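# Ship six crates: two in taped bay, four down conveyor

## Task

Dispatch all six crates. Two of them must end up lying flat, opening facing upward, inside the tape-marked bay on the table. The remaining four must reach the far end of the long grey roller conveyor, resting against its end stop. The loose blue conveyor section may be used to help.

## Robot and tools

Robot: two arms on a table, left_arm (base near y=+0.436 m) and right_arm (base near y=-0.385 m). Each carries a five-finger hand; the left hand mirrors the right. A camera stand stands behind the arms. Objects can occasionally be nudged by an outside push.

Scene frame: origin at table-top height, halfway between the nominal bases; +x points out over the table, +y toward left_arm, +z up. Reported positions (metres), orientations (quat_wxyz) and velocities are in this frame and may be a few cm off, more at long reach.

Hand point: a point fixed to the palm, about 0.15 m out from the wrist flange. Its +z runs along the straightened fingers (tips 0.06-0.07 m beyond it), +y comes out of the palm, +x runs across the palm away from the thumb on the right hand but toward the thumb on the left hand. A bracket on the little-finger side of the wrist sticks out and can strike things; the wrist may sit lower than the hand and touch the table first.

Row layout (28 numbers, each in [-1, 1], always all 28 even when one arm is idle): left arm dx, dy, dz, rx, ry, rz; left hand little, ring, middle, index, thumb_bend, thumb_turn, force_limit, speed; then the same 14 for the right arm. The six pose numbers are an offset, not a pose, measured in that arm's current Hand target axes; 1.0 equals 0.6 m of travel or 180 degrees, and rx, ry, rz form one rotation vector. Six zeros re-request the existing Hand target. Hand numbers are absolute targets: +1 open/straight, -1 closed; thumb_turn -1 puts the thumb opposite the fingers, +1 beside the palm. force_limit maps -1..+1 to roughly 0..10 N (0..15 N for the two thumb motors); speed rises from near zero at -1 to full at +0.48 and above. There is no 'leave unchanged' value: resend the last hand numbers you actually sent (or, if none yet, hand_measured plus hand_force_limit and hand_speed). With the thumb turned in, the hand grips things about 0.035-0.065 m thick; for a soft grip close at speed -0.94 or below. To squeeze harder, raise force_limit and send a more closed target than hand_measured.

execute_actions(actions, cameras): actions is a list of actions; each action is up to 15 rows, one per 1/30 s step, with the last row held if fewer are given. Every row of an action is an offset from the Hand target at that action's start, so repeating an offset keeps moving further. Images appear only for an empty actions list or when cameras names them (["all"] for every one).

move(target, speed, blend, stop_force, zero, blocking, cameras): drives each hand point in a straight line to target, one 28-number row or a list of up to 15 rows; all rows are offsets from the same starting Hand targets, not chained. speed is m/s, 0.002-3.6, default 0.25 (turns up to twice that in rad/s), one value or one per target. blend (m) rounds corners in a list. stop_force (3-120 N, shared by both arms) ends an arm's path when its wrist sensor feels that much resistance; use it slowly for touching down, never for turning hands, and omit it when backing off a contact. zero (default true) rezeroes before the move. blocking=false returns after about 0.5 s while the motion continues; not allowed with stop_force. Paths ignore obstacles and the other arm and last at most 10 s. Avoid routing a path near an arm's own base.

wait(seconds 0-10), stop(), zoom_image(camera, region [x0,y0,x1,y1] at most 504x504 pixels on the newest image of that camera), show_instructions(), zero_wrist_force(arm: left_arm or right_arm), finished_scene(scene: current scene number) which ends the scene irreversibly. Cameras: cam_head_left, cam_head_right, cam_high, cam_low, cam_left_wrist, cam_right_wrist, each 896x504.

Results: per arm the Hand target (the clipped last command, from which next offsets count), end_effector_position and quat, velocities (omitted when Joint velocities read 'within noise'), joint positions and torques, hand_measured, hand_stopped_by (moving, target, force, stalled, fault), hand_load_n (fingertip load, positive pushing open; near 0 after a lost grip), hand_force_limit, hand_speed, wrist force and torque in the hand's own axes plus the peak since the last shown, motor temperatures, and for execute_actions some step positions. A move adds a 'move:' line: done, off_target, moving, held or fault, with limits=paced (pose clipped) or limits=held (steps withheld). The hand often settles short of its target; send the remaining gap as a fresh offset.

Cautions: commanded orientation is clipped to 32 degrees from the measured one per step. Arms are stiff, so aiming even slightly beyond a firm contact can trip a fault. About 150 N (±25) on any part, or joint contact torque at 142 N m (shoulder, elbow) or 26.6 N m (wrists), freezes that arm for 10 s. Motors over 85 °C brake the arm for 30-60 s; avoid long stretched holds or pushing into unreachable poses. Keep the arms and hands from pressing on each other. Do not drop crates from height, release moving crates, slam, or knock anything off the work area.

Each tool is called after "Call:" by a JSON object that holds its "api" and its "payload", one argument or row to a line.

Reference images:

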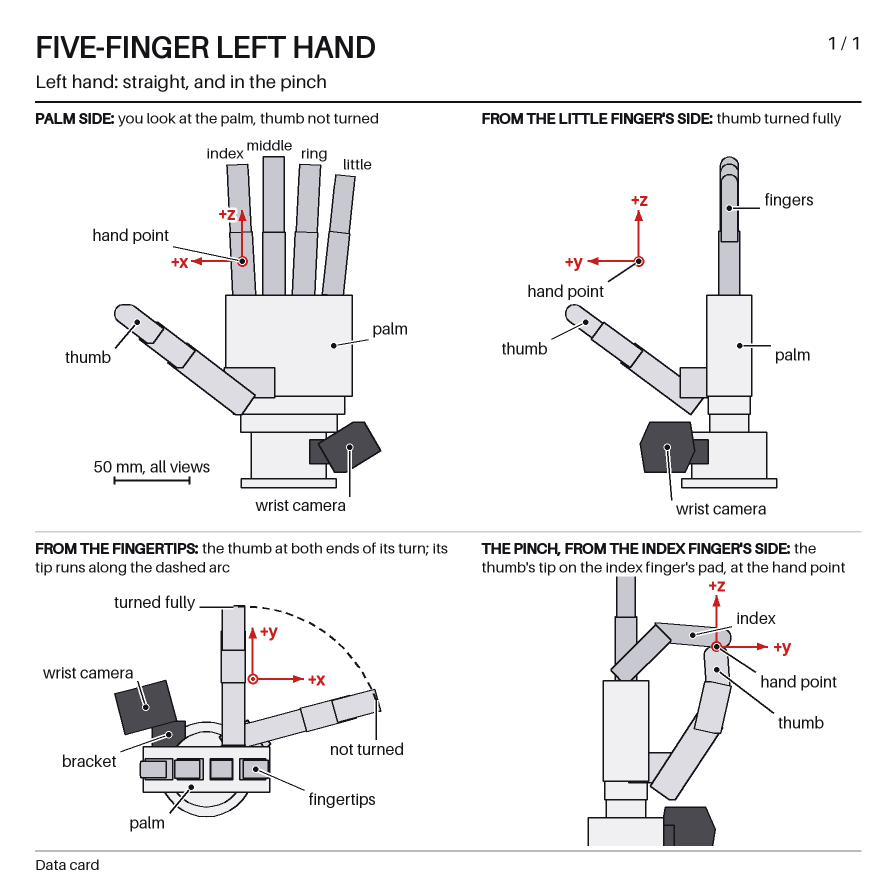

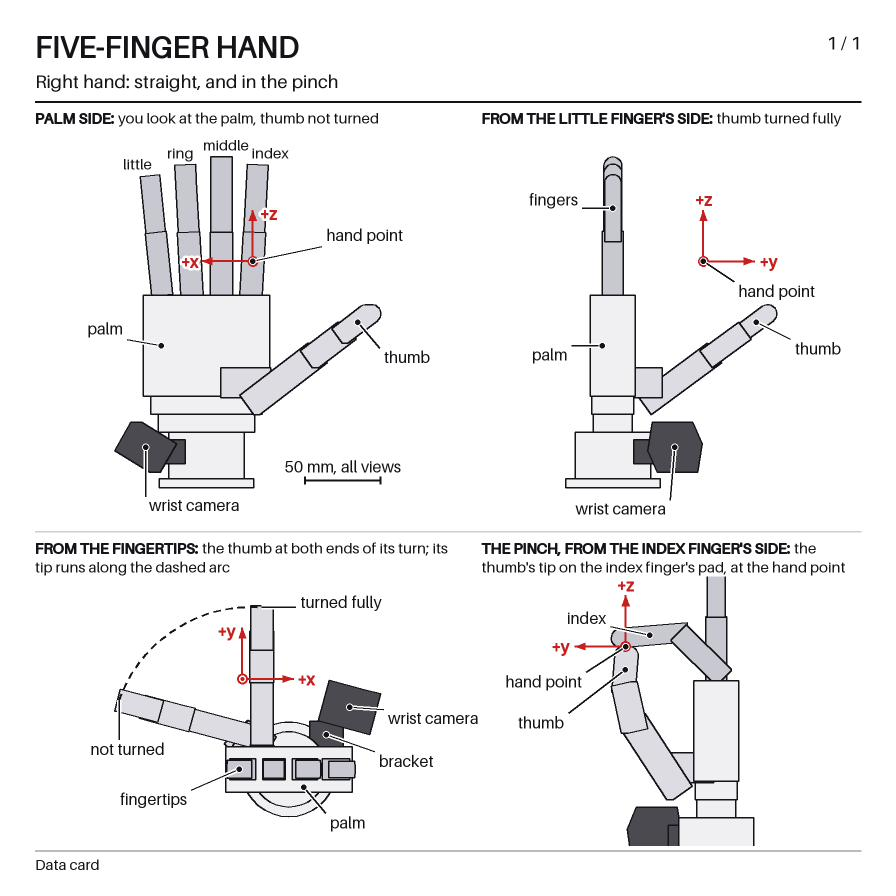

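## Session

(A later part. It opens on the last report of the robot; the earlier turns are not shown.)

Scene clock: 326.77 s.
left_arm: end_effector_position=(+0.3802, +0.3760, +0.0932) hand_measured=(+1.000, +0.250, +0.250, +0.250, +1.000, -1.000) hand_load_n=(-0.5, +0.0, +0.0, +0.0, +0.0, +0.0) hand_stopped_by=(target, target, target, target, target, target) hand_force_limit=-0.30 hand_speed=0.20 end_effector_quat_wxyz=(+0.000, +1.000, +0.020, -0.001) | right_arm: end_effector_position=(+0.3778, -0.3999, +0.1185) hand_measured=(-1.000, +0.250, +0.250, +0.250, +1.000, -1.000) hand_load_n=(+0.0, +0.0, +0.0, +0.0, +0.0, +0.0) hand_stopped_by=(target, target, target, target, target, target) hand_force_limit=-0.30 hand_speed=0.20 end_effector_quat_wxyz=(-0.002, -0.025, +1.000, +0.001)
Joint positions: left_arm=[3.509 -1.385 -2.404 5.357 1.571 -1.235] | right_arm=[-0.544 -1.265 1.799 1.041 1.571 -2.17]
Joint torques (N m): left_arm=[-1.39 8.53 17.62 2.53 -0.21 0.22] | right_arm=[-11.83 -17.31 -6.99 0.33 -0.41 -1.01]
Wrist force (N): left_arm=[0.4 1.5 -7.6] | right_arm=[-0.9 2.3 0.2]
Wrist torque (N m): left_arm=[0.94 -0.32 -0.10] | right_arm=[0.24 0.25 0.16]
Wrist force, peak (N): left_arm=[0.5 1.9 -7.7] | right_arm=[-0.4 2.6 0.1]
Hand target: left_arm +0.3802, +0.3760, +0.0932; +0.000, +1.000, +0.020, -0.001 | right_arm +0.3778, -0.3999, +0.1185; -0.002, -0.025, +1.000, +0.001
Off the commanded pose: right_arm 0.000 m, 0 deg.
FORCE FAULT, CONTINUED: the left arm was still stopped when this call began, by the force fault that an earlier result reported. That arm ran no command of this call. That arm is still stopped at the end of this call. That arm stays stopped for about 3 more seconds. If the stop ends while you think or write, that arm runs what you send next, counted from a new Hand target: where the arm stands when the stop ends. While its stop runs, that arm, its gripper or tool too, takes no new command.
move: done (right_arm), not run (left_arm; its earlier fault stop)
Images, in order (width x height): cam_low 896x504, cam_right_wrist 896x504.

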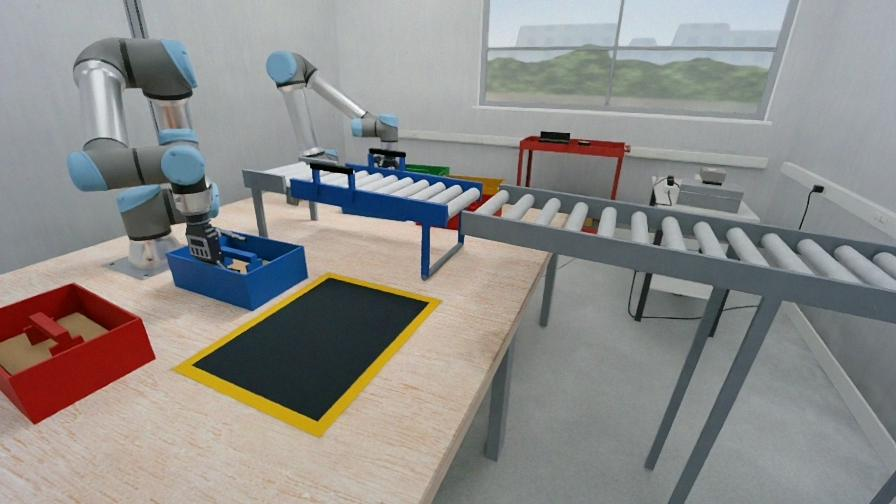

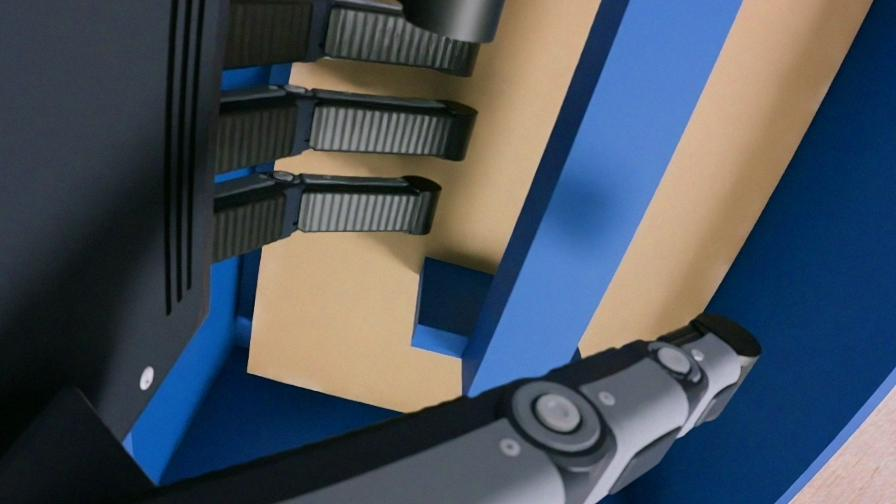

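Call:
{"api": "move", "payload": {
  "target": [
    [0,0,-0.06,0,0,0,1,0.25,0.25,0.25,1,-1,-0.3,0.2,0.0033,0,0.0175,0,0,0,-1,0.25,0.25,0.25,1,-1,-0.3,0.2],
    [0,0,-0.06,0,0,0,1,0.25,0.25,0.25,1,-1,-0.3,0.2,0.0033,0.03,0.0175,0,0,0,-1,0.25,0.25,0.25,1,-1,-0.3,0.2]
  ],
  "speed": 0.03,
  "stop_force": 12,
  "cameras": ["cam_right_wrist","cam_low","cam_left_wrist"]
}}

Call:
{"api": "zoom_image", "payload": {
  "camera": "cam_low",
  "region": [165, 210, 305, 310]
}}

Scene clock: 330.00 s.
left_arm: end_effector_position=(+0.3802, +0.3760, +0.0932) hand_measured=(+1.000, +0.250, +0.250, +0.250, +1.000, -1.000) hand_load_n=(-0.5, +0.0, +0.0, +0.5, +0.0, +0.0) hand_stopped_by=(target, target, target, target, target, target) hand_force_limit=-0.30 hand_speed=0.20 end_effector_quat_wxyz=(+0.000, +1.000, +0.020, -0.001) | right_arm: end_effector_position=(+0.3749, -0.3820, +0.1081) hand_measured=(-1.000, +0.250, +0.250, +0.250, +1.000, -1.000) hand_load_n=(+0.0, +0.0, +0.0, +0.0, +0.0, +0.0) hand_stopped_by=(target, target, target, target, target, target) hand_force_limit=-0.30 hand_speed=0.20 end_effector_quat_wxyz=(-0.002, -0.025, +1.000, +0.001)
Joint positions: left_arm=[3.509 -1.385 -2.404 5.357 1.571 -1.235] | right_arm=[-0.506 -1.266 1.83 1.01 1.571 -2.132]
Joint torques (N m): left_arm=[-0.68 9.55 17.71 2.49 -0.21 0.23] | right_arm=[12.97 -36.07 -6.2 0.32 1.67 1.37]
Wrist force (N): left_arm=[0.2 1.6 -7.5] | right_arm=[-0.2 2.3 -0.1]
Wrist torque (N m): left_arm=[0.95 -0.30 -0.11] | right_arm=[0.27 0.14 0.07]
Wrist force, peak (N): left_arm=[0.3 1.8 -7.7] | right_arm=[-0.4 2.6 0.3]
Hand target: left_arm +0.3802, +0.3760, +0.0932; +0.000, +1.000, +0.020, -0.001 (not the last commanded pose) | right_arm +0.3749, -0.3820, +0.1080; -0.002, -0.025, +1.000, +0.001
Off the commanded pose: right_arm 0.000 m, 0 deg.
FORCE FAULT, CONTINUED: the left arm's stop, for the force fault that an earlier result reported, is over. The rest of the stop counts as 2 of the actions that you can send in this scene. That arm was still stopped when this call began, so it ran no command of this call. During its stop the left arm's controller moved it back a little. That arm's target is now where it stood when the stop ended, not its last command. That arm accepts commands again.
move: done (right_arm), not run (left_arm; its earlier fault stop)
Images, in order (width x height): cam_low 896x504, cam_left_wrist 896x504, cam_right_wrist 896x504.

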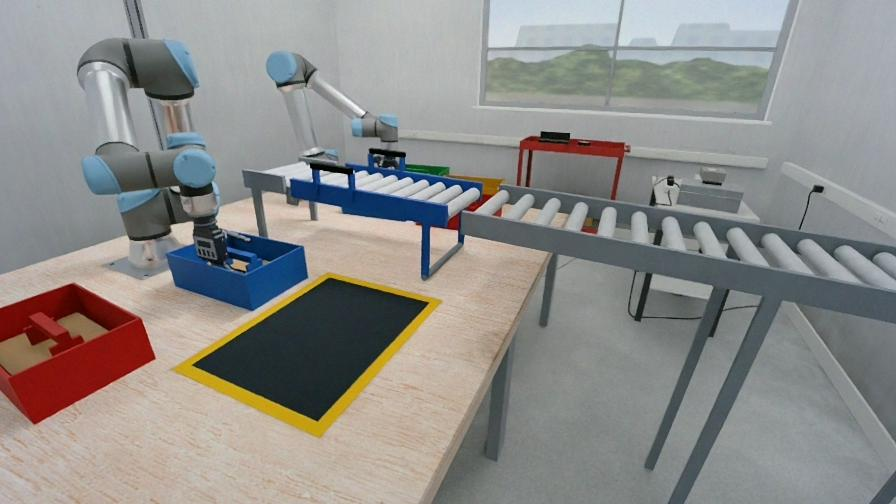

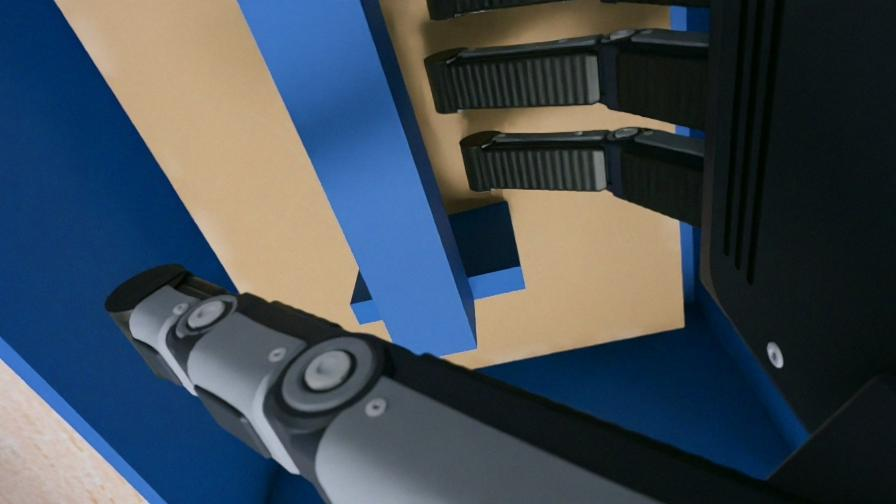

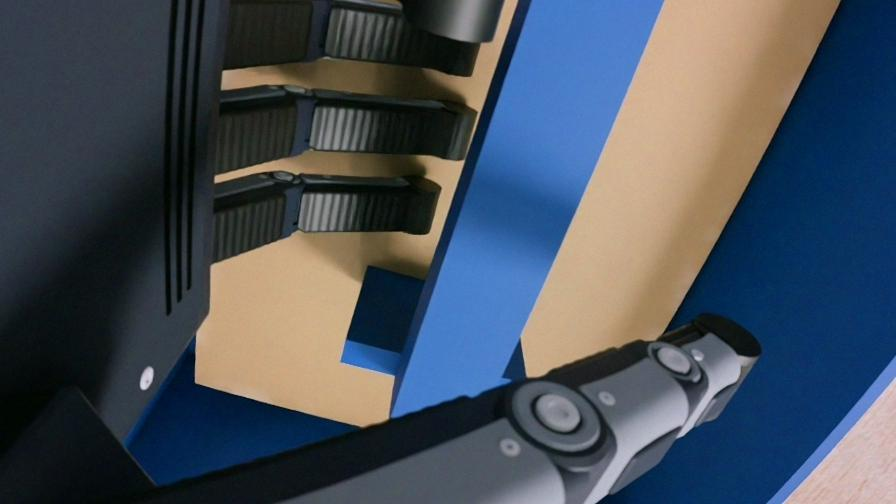

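Scaled by 3.600 from the camera's 896x504 image, which has a finer 1280x720 frame.

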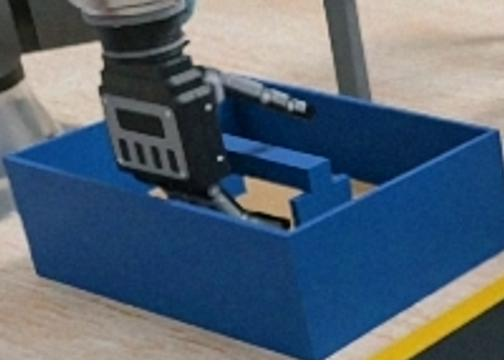

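Call:
{"api": "move", "payload": {
  "target": [0,0,-0.06,0,0,0,1,0.25,0.25,0.25,1,-1,-0.3,0.2,0,0,0,0,0,0,-1,-0.1,-0.1,-0.1,1,-1,-0.3,-0.5],
  "speed": 0.06,
  "cameras": ["cam_right_wrist","cam_low"]
}}

Call:
{"api": "zoom_image", "payload": {
  "camera": "cam_low",
  "region": [165, 210, 305, 310]
}}

Scene clock: 331.83 s.
left_arm: end_effector_position=(+0.3803, +0.3760, +0.1291) hand_measured=(+1.000, +0.250, +0.250, +0.250, +1.000, -1.000) hand_load_n=(+0.0, +0.0, +0.0, +0.0, +0.0, +0.0) hand_stopped_by=(target, target, target, target, target, target) hand_force_limit=-0.30 hand_speed=0.20 end_effector_quat_wxyz=(+0.001, +1.000, +0.020, -0.001) | right_arm: end_effector_position=(+0.3749, -0.3820, +0.1080) hand_measured=(-1.000, -0.100, -0.100, -0.100, +1.000, -1.000) hand_load_n=(+0.5, +0.0, +0.0, +0.0, +0.0, +0.0) hand_stopped_by=(target, target, target, target, target, target) hand_force_limit=-0.30 hand_speed=-0.50 end_effector_quat_wxyz=(-0.002, -0.025, +1.000, +0.001)
Joint positions: left_arm=[3.509 -1.318 -2.342 5.229 1.571 -1.235] | right_arm=[-0.506 -1.266 1.83 1.01 1.571 -2.132]
Joint torques (N m): left_arm=[9.04 15.89 32.96 0.45 0.32 1.75] | right_arm=[11.66 -35.96 -8.79 2.69 1.45 1.29]
Wrist force (N): left_arm=[-0.8 1.1 -1.7] | right_arm=[-0.2 2.2 0.1]
Wrist torque (N m): left_arm=[0.59 0.02 -0.11] | right_arm=[0.24 0.14 0.06]
Wrist force, peak (N): left_arm=[0.3 1.5 -7.7] | right_arm=[-0.5 2.8 0.0]
Hand target: left_arm +0.3803, +0.3760, +0.1292; +0.000, +1.000, +0.020, -0.001 | right_arm +0.3749, -0.3820, +0.1080; -0.002, -0.025, +1.000, +0.001
Off the commanded pose: left_arm 0.000 m, 0 deg | right_arm 0.000 m, 0 deg.
move: done
Images, in order (width x height): cam_low 896x504, cam_right_wrist 896x504.

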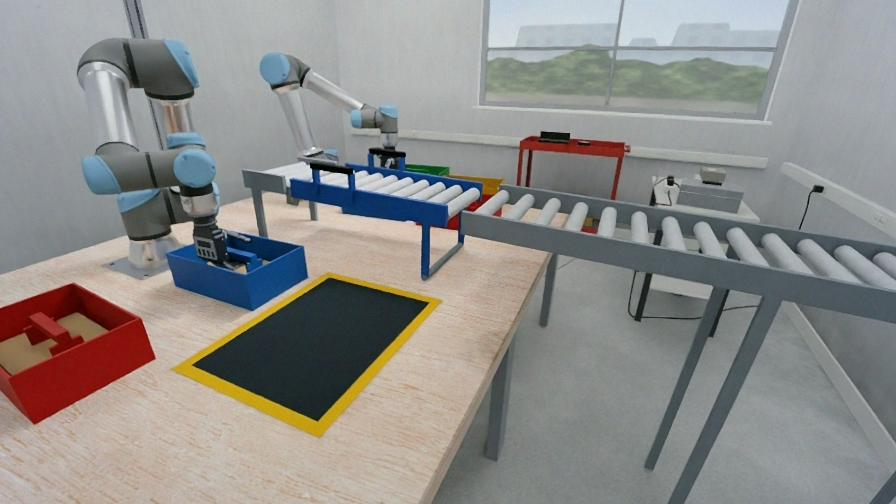

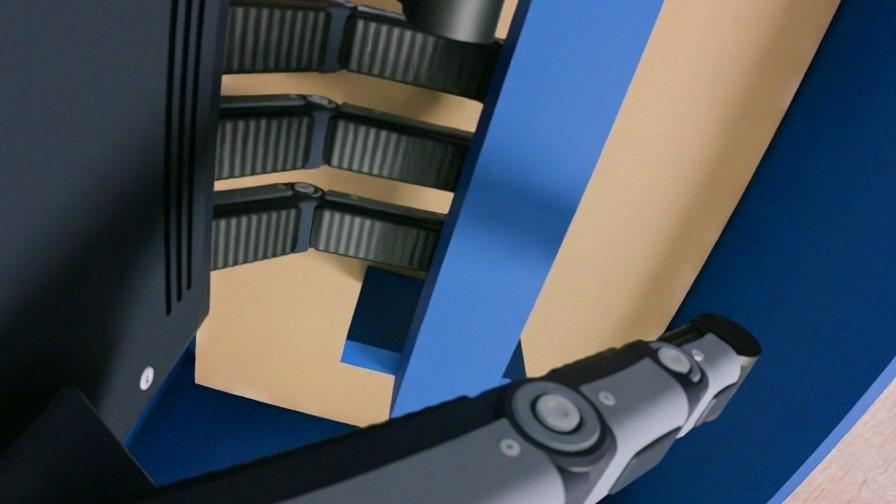

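Scaled by 3.600 from the camera's 896x504 image, which has a finer 1280x720 frame.

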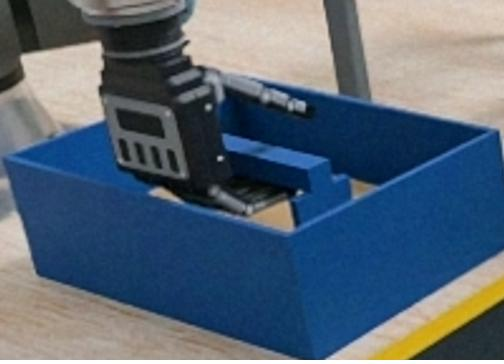

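Call:
{"api": "move", "payload": {
  "target": [0,0,0,0,0,0,-1,0.25,0.25,0.25,1,-1,-0.3,0.2,0,0,0,0,0,0,-1,-0.6,-0.6,-0.6,1,-1,-0.3,-0.7],
  "speed": 0.06,
  "cameras": ["cam_right_wrist","cam_left_wrist"]
}}

Call:
{"api": "move", "payload": {
  "target": [
    [0,0,0.065,0,0,0,-1,0.25,0.25,0.25,1,-1,-0.3,0.2,0,0,0,0,0,0,-1,-0.6,-0.6,-0.6,-0.5,-1,-0.3,-0.7],
    [0,0.03,0.065,0,0,0,-1,0.25,0.25,0.25,1,-1,-0.3,0.2,0,0,0,0,0,0,-1,-0.6,-0.6,-0.6,-0.5,-1,-0.3,-0.7]
  ],
  "speed": 0.03,
  "stop_force": 12,
  "cameras": ["cam_right_wrist","cam_low","cam_left_wrist"]
}}

Scene clock: 333.83 s.
left_arm: end_effector_position=(+0.3803, +0.3760, +0.1292) hand_measured=(-1.000, +0.250, +0.250, +0.250, +1.000, -1.000) hand_load_n=(+0.5, +0.0, +0.0, +0.0, +0.0, +0.0) hand_stopped_by=(target, target, target, target, target, target) hand_force_limit=-0.30 hand_speed=0.20 end_effector_quat_wxyz=(+0.000, +1.000, +0.020, -0.001) | right_arm: end_effector_position=(+0.3749, -0.3820, +0.1080) hand_measured=(-1.000, -0.150, -0.150, -0.150, +1.000, -1.000) hand_load_n=(+0.0, +7.0, +6.5, +6.5, +0.0, +0.0) hand_stopped_by=(target, force, force, force, target, target) hand_force_limit=-0.30 hand_speed=-0.70 end_effector_quat_wxyz=(-0.002, -0.025, +1.000, +0.001)
Joint positions: left_arm=[3.509 -1.318 -2.342 5.228 1.571 -1.235] | right_arm=[-0.506 -1.266 1.83 1.01 1.571 -2.132]
Joint torques (N m): left_arm=[8.62 14.7 32.38 0.97 2.49 1.98] | right_arm=[9.73 -33.64 -20.64 3.71 -3.24 1.01]
Wrist force (N): left_arm=[-0.8 1.3 -1.8] | right_arm=[-0.4 2.0 18.0]
Wrist torque (N m): left_arm=[0.63 0.02 -0.12] | right_arm=[0.27 -0.25 0.06]
Wrist force, peak (N): left_arm=[-0.8 1.3 -1.8] | right_arm=[0.0 1.4 20.4]
Hand target: left_arm +0.3803, +0.3760, +0.1292; +0.000, +1.000, +0.020, -0.001 | right_arm +0.3749, -0.3820, +0.1080; -0.002, -0.025, +1.000, +0.001
Off the commanded pose: left_arm 0.000 m, 0 deg | right_arm 0.000 m, 0 deg.
move: done
Images, in order (width x height): cam_left_wrist 896x504, cam_right_wrist 896x504.

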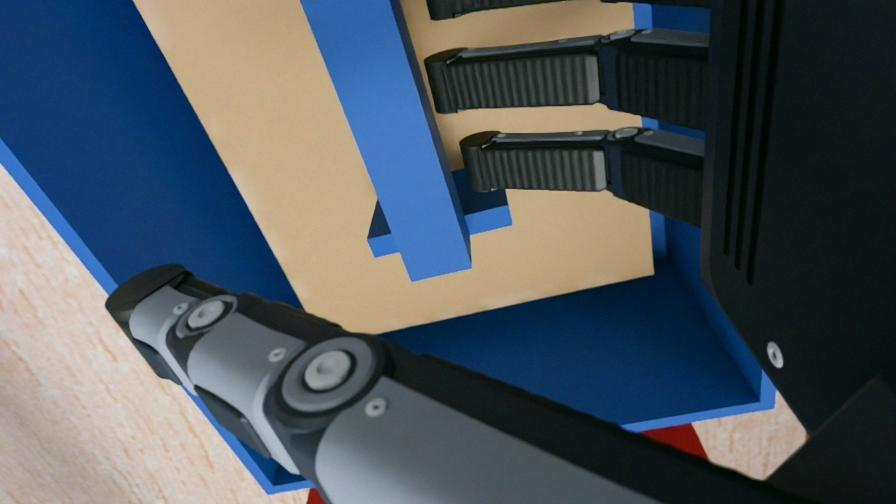

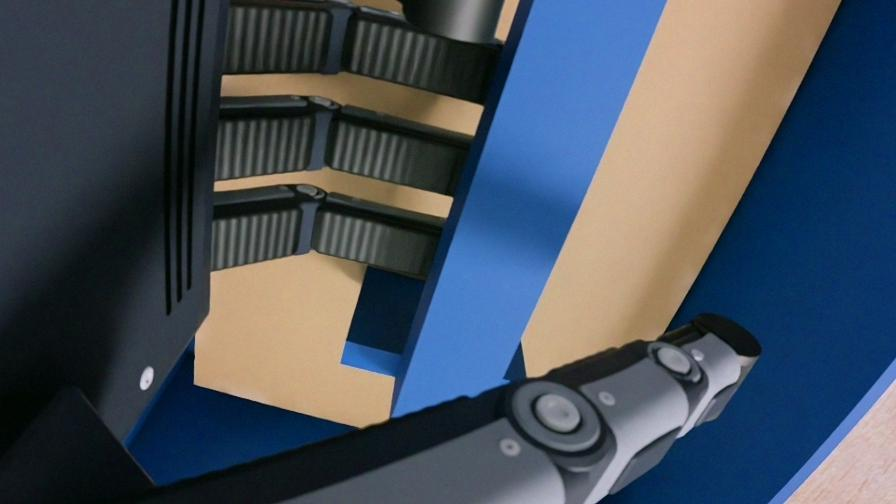

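Scene clock: 336.73 s.
left_arm: end_effector_position=(+0.3810, +0.3580, +0.0902) hand_measured=(-1.000, +0.250, +0.250, +0.250, +1.000, -1.000) hand_load_n=(+0.0, +0.0, +0.0, +0.0, +0.0, +0.0) hand_stopped_by=(target, target, target, target, target, target) hand_force_limit=-0.30 hand_speed=0.20 end_effector_quat_wxyz=(+0.000, +1.000, +0.020, -0.001) | right_arm: end_effector_position=(+0.3749, -0.3820, +0.1081) hand_measured=(-1.000, -0.150, -0.150, -0.150, +0.478, -1.000) hand_load_n=(+0.0, +8.0, +7.5, +7.5, +5.0, +0.5) hand_stopped_by=(target, force, force, force, force, target) hand_force_limit=-0.30 hand_speed=-0.70 end_effector_quat_wxyz=(-0.002, -0.025, +1.000, +0.001)
Joint positions: left_arm=[3.457 -1.395 -2.406 5.369 1.571 -1.286] | right_arm=[-0.506 -1.266 1.83 1.01 1.571 -2.132]
Joint torques (N m): left_arm=[-12.27 3.26 31.99 3.78 2.52 -1.43] | right_arm=[6.55 -27.1 -24.41 3.85 -2.69 0.57]
Wrist force (N): left_arm=[-0.8 1.2 -1.7] | right_arm=[-0.5 1.9 18.7]
Wrist torque (N m): left_arm=[0.64 0.04 -0.01] | right_arm=[0.32 -0.26 0.04]
Wrist force, peak (N): left_arm=[-0.8 1.6 -2.0] | right_arm=[-0.7 2.1 19.4]
Hand target: left_arm +0.3810, +0.3580, +0.0902; +0.000, +1.000, +0.020, -0.001 | right_arm +0.3749, -0.3820, +0.1080; -0.002, -0.025, +1.000, +0.001
Off the commanded pose: left_arm 0.000 m, 0 deg | right_arm 0.000 m, 0 deg.
move: done
Images, in order (width x height): cam_low 896x504, cam_left_wrist 896x504, cam_right_wrist 896x504.

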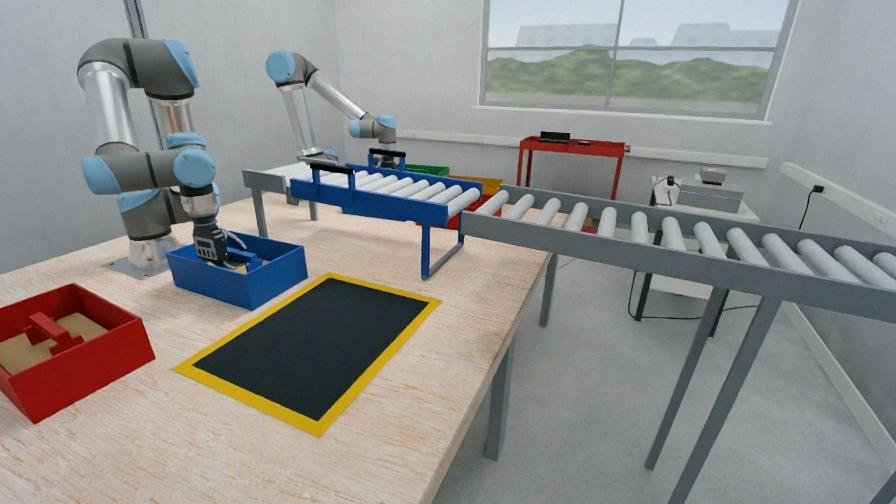

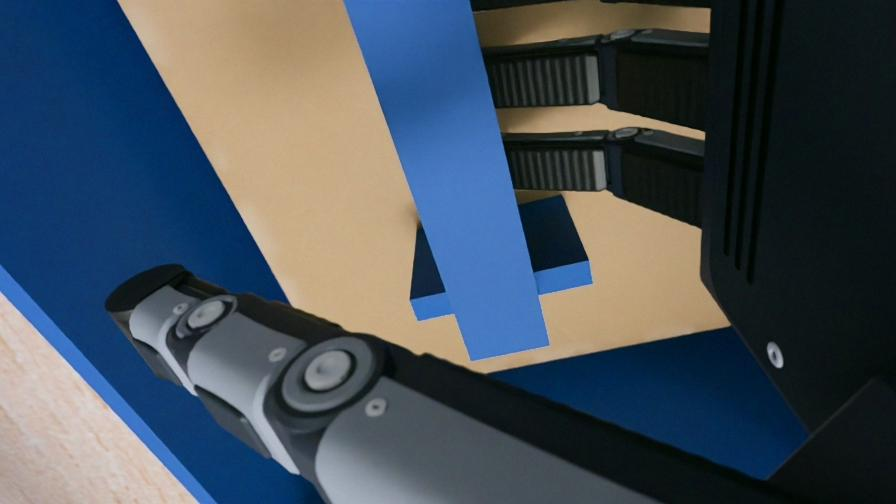

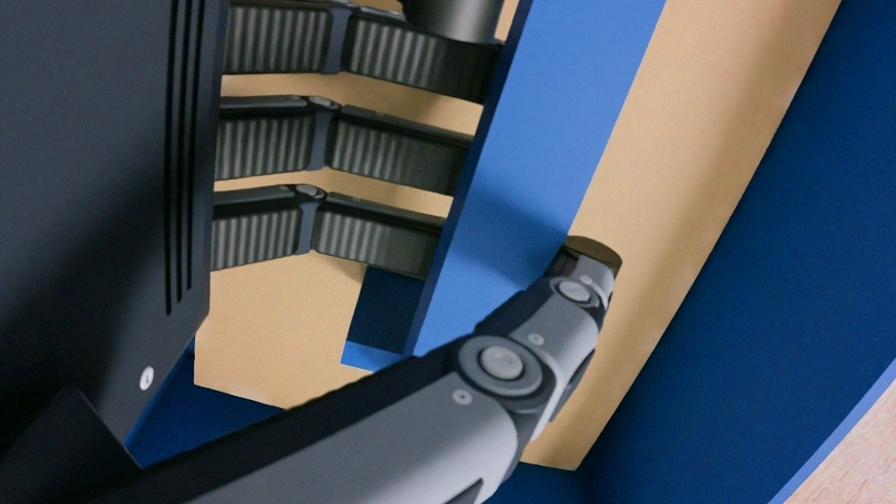

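Call:
{"api": "move", "payload": {
  "target": [0,0,0,0,0,0,-1,-0.6,-0.6,-0.6,1,-1,-0.3,-0.6,0,0,-0.08,0,0,0,-1,-0.6,-0.6,-0.6,-0.5,-1,-0.3,-0.7],
  "speed": 0.05,
  "cameras": ["cam_right_wrist","cam_left_wrist","cam_low"]
}}

Scene clock: 338.77 s.
left_arm: end_effector_position=(+0.3810, +0.3580, +0.0902) hand_measured=(-1.000, +0.034, +0.034, +0.034, +1.000, -1.000) hand_load_n=(+0.0, +3.0, +5.0, +5.5, +0.0, +0.0) hand_stopped_by=(target, force, force, force, target, target) hand_force_limit=-0.30 hand_speed=-0.60 end_effector_quat_wxyz=(+0.000, +1.000, +0.020, -0.001) | right_arm: end_effector_position=(+0.3751, -0.3821, +0.1559) hand_measured=(-1.000, -0.150, -0.150, -0.150, +0.478, -1.000) hand_load_n=(+0.0, +9.5, +7.5, +5.0, +5.5, +0.5) hand_stopped_by=(target, force, force, force, force, target) hand_force_limit=-0.30 hand_speed=-0.70 end_effector_quat_wxyz=(-0.002, -0.025, +1.000, +0.001)
Joint positions: left_arm=[3.457 -1.395 -2.406 5.369 1.571 -1.286] | right_arm=[-0.506 -1.321 1.765 1.13 1.571 -2.132]
Joint torques (N m): left_arm=[-1.74 22.24 29.42 3.7 -3.54 0.46] | right_arm=[9.42 -40.8 -28.05 6.91 -1.47 -0.1]
Wrist force (N): left_arm=[-0.7 1.1 14.8] | right_arm=[-0.6 2.2 19.8]
Wrist torque (N m): left_arm=[0.44 0.30 0.00] | right_arm=[0.44 -0.36 0.06]
Wrist force, peak (N): left_arm=[-1.6 -0.8 18.4] | right_arm=[-0.4 2.8 20.5]
Hand target: left_arm +0.3810, +0.3580, +0.0902; +0.000, +1.000, +0.020, -0.001 | right_arm +0.3751, -0.3821, +0.1560; -0.002, -0.025, +1.000, +0.001
Off the commanded pose: left_arm 0.000 m, 0 deg | right_arm 0.000 m, 0 deg.
move: done
Images, in order (width x height): cam_low 896x504, cam_left_wrist 896x504, cam_right_wrist 896x504.

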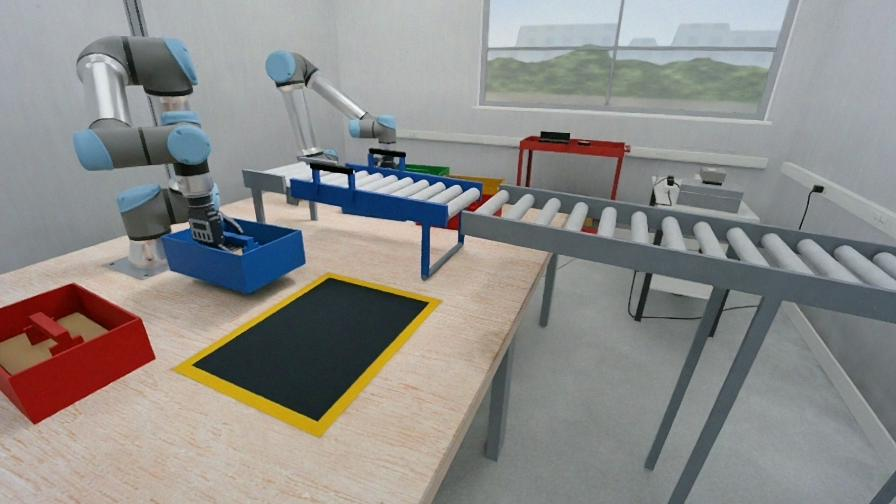

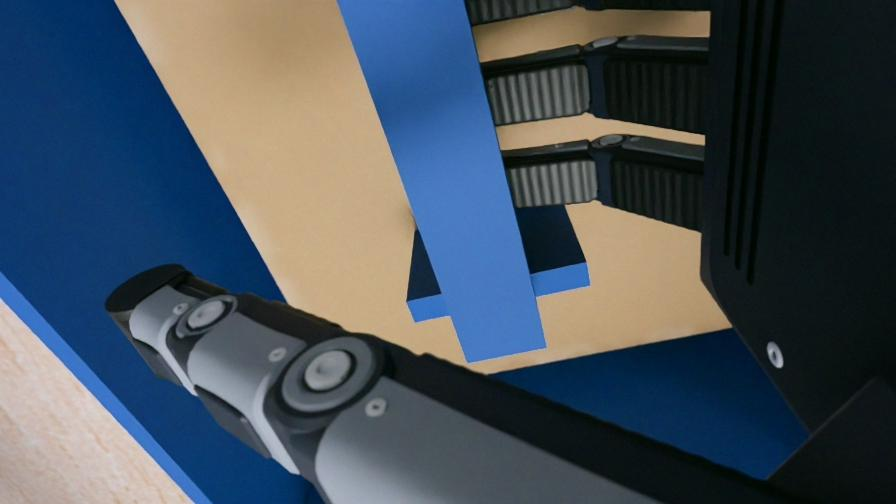

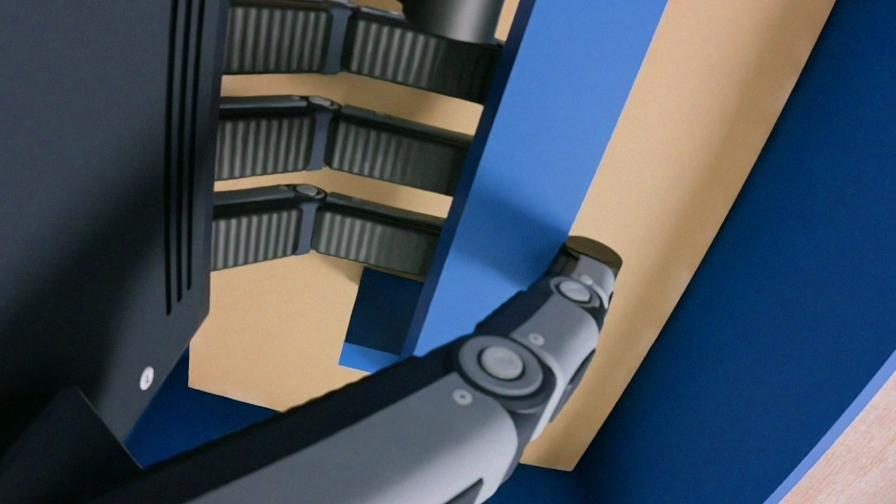

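Call:
{"api": "move", "payload": {
  "target": [0,0,0,0,0,0,-1,-0.6,-0.6,-0.6,-0.5,-1,-0.3,-0.6,-0.6112,0.006,0.0408,0,0,0.0161,-1,-0.6,-0.6,-0.6,-0.5,-1,-0.3,-0.7],
  "speed": 0.12,
  "cameras": ["cam_high","cam_left_wrist","cam_low"]
}}

Call:
{"api": "zoom_image", "payload": {
  "camera": "cam_high",
  "region": [160, 200, 420, 430]
}}

Scene clock: 346.13 s.
left_arm: end_effector_position=(+0.3810, +0.3580, +0.0902) hand_measured=(-1.000, +0.034, +0.034, +0.034, +0.208, -1.000) hand_load_n=(+0.0, +4.5, +6.0, +6.5, +6.0, +0.5) hand_stopped_by=(target, force, force, force, force, target) hand_force_limit=-0.30 hand_speed=-0.60 end_effector_quat_wxyz=(+0.000, +1.000, +0.020, -0.001) | right_arm: end_effector_position=(+0.7394, -0.3598, +0.1299) hand_measured=(-1.000, -0.150, -0.150, -0.150, +0.478, -1.000) hand_load_n=(+0.0, +1.0, +7.0, +12.5, +4.5, +3.0) hand_stopped_by=(target, force, force, force, force, target) hand_force_limit=-0.30 hand_speed=-0.70 end_effector_quat_wxyz=(+0.076, +0.020, +0.997, +0.003)
Joint positions: left_arm=[3.457 -1.395 -2.406 5.369 1.571 -1.286] | right_arm=[-0.237 -0.295 0.035 1.682 1.531 -1.77]
Joint torques (N m): left_arm=[7.41 22.47 14.36 3.37 -2.74 1.31] | right_arm=[12.73 -58.81 -31.64 0.55 -3.6 1.45]
Wrist force (N): left_arm=[-1.0 1.2 15.6] | right_arm=[2.4 2.2 17.1]
Wrist torque (N m): left_arm=[0.53 0.37 0.04] | right_arm=[0.37 0.25 0.02]
Wrist force, peak (N): left_arm=[-0.9 1.2 15.9] | right_arm=[1.8 2.5 21.0]
Hand target: left_arm +0.3810, +0.3580, +0.0902; +0.000, +1.000, +0.020, -0.001 | right_arm +0.7411, -0.3598, +0.1303; -0.002, +0.000, +1.000, +0.001
Off the commanded pose: left_arm 0.000 m, 0 deg | right_arm 0.002 m, 9 deg.
elbow stopped short (right arm): the move would have taken joint 3 (elbow) straighter than the controller allows.
move: off_target (right_arm)
Images, in order (width x height): cam_high 896x504, cam_low 896x504, cam_left_wrist 896x504.

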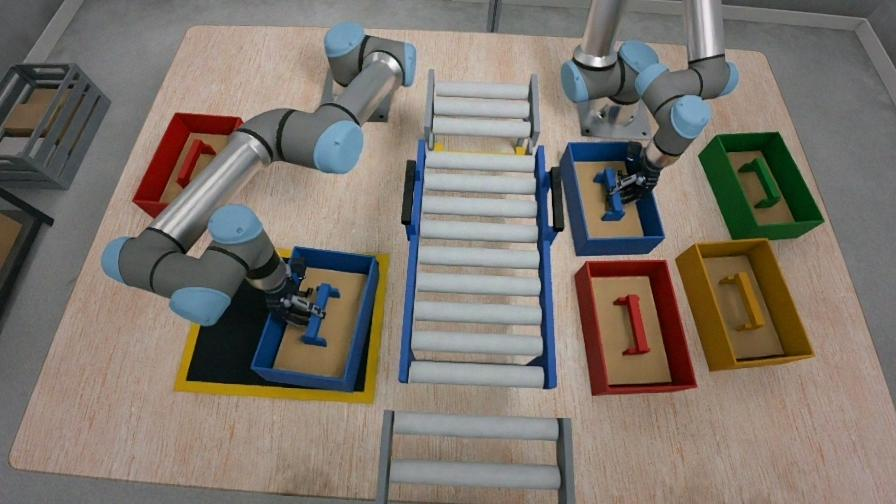

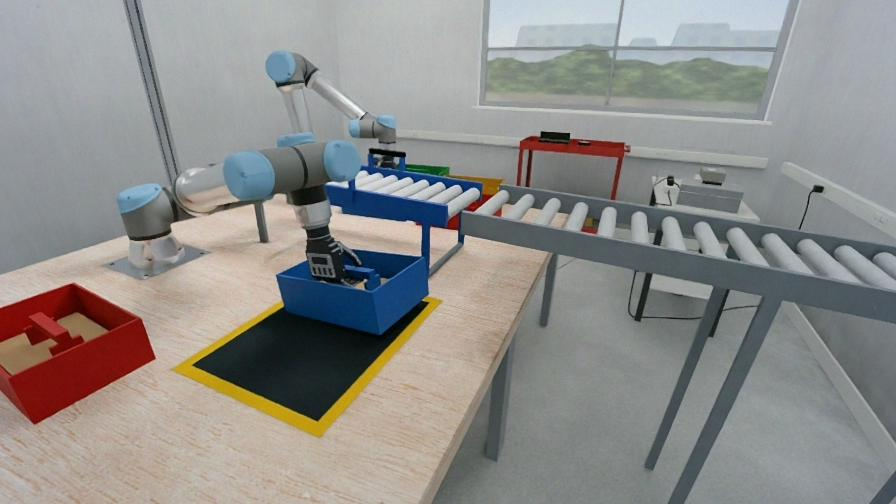

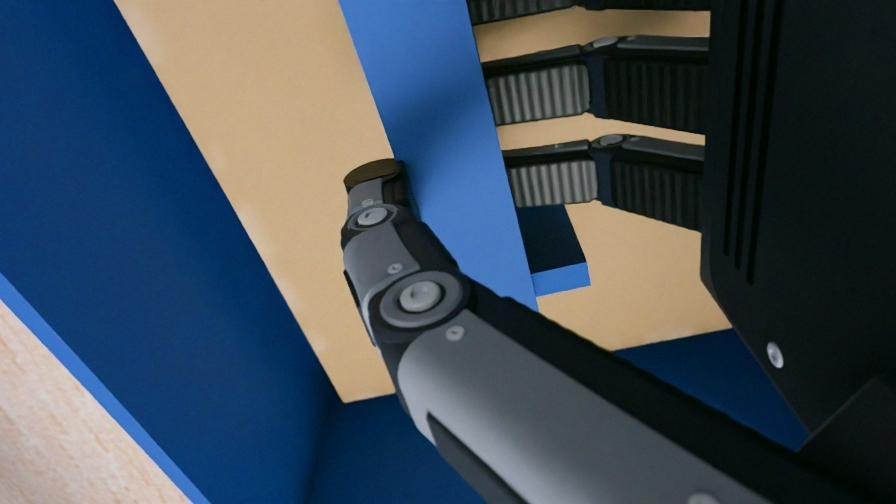

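Scaled by 1.938 from the camera's 896x504 image, which has a finer 1280x720 frame.

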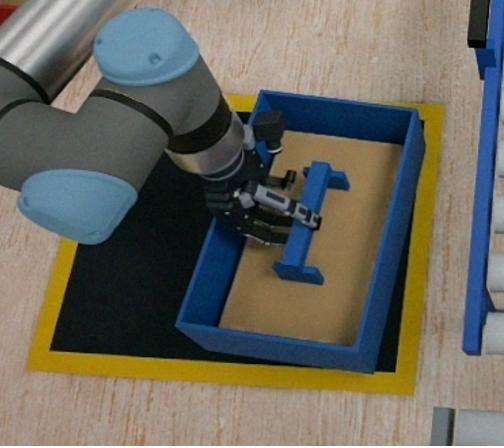

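Call:
{"api": "move", "payload": {
  "target": [0,0,-0.08,0,0,0,-1,-0.6,-0.6,-0.6,-0.5,-1,-0.3,-0.6,0.03,-0.0017,0,0,0,-0.0261,-1,-0.6,-0.6,-0.6,-0.5,-1,-0.3,-0.7],
  "speed": 0.08,
  "cameras": ["cam_high","cam_left_wrist","cam_low","cam_right_wrist"]
}}

Call:
{"api": "zoom_image", "payload": {
  "camera": "cam_high",
  "region": [160, 200, 420, 430]
}}

Call:
{"api": "zoom_image", "payload": {
  "camera": "cam_low",
  "region": [170, 150, 460, 440]
}}

Scene clock: 350.47 s.
left_arm: end_effector_position=(+0.3811, +0.3580, +0.1381) hand_measured=(-1.000, +0.034, +0.034, +0.034, +0.206, -1.000) hand_load_n=(+0.0, +8.0, +5.5, +2.0, +0.0, +0.0) hand_stopped_by=(target, force, force, force, force, target) hand_force_limit=-0.30 hand_speed=-0.60 end_effector_quat_wxyz=(+0.000, +1.000, +0.020, -0.001) | right_arm: end_effector_position=(+0.7216, -0.3608, +0.1300) hand_measured=(-1.000, -0.150, -0.150, -0.150, +0.478, -1.000) hand_load_n=(+0.0, +7.5, +7.5, +6.5, +5.0, +0.5) hand_stopped_by=(target, force, force, force, force, target) hand_force_limit=-0.30 hand_speed=-0.70 end_effector_quat_wxyz=(+0.053, -0.027, +0.998, +0.000)
Joint positions: left_arm=[3.457 -1.308 -2.323 5.199 1.571 -1.286] | right_arm=[-0.242 -0.294 0.035 1.728 1.542 -1.869]
Joint torques (N m): left_arm=[4.78 23.26 42.86 1.92 -2.07 1.49] | right_arm=[-12.15 -60.67 -22.71 5.64 0.42 -1.77]
Wrist force (N): left_arm=[-0.7 1.2 16.8] | right_arm=[1.2 2.3 19.6]
Wrist torque (N m): left_arm=[0.42 0.66 0.00] | right_arm=[0.43 -0.22 0.16]
Wrist force, peak (N): left_arm=[-0.8 1.4 17.2] | right_arm=[1.3 2.1 19.8]
Hand target: left_arm +0.3811, +0.3581, +0.1382; +0.000, +1.000, +0.020, -0.001 | right_arm +0.7231, -0.3609, +0.1304; -0.002, -0.041, +0.999, +0.001
Off the commanded pose: left_arm 0.000 m, 0 deg | right_arm 0.001 m, 6 deg.
elbow stopped short (right arm): the move would have taken joint 3 (elbow) straighter than the controller allows.
move: off_target (right_arm)
Images, in order (width x height): cam_high 896x504, cam_low 896x504, cam_left_wrist 896x504, cam_right_wrist 896x504.

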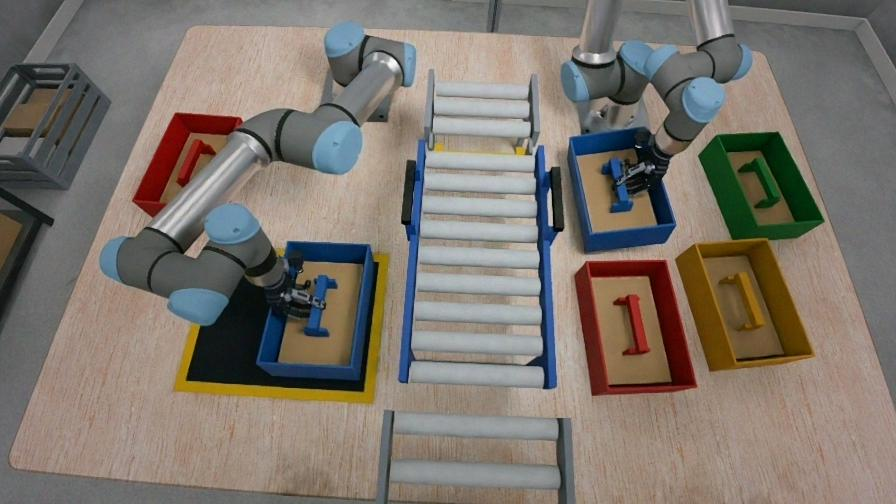

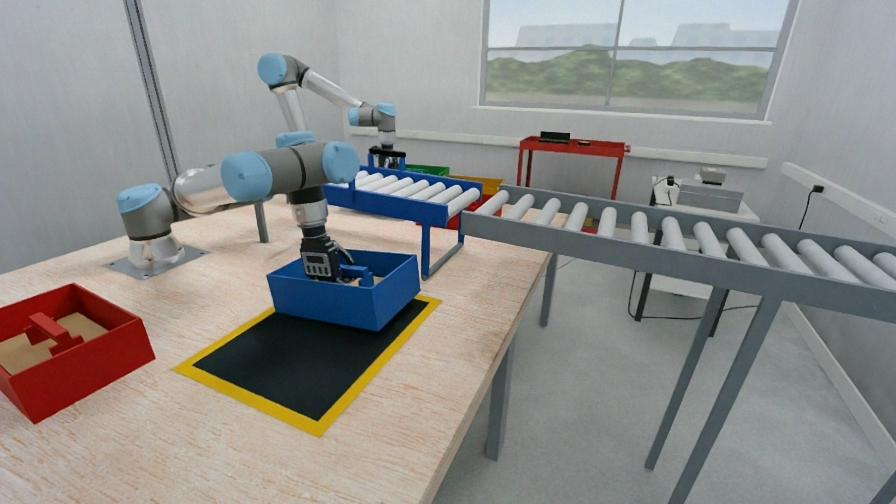

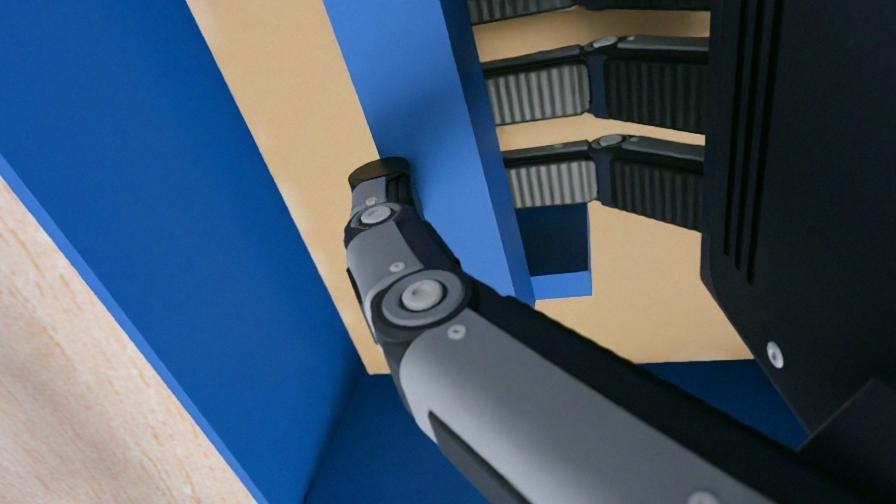

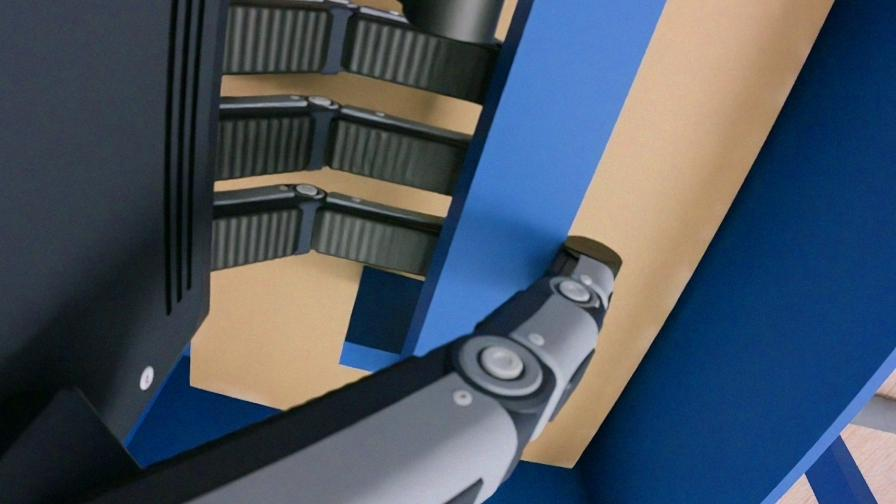

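Scaled by 1.938 from the camera's 896x504 image, which has a finer 1280x720 frame.

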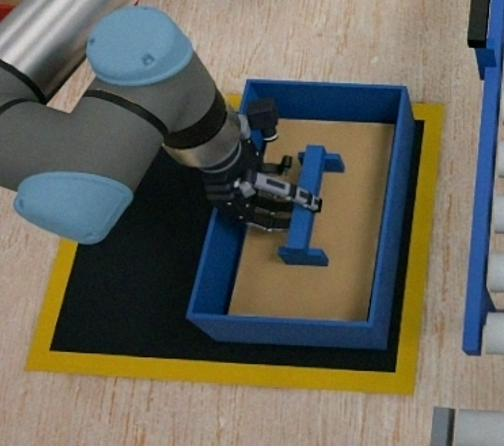

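Scaled by 1.738 from the camera's 896x504 image, which has a finer 1280x720 frame.

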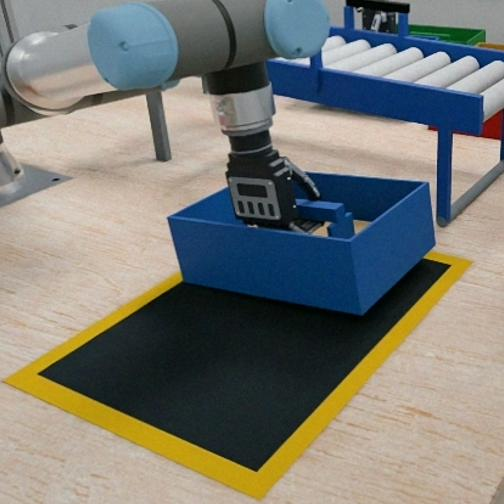

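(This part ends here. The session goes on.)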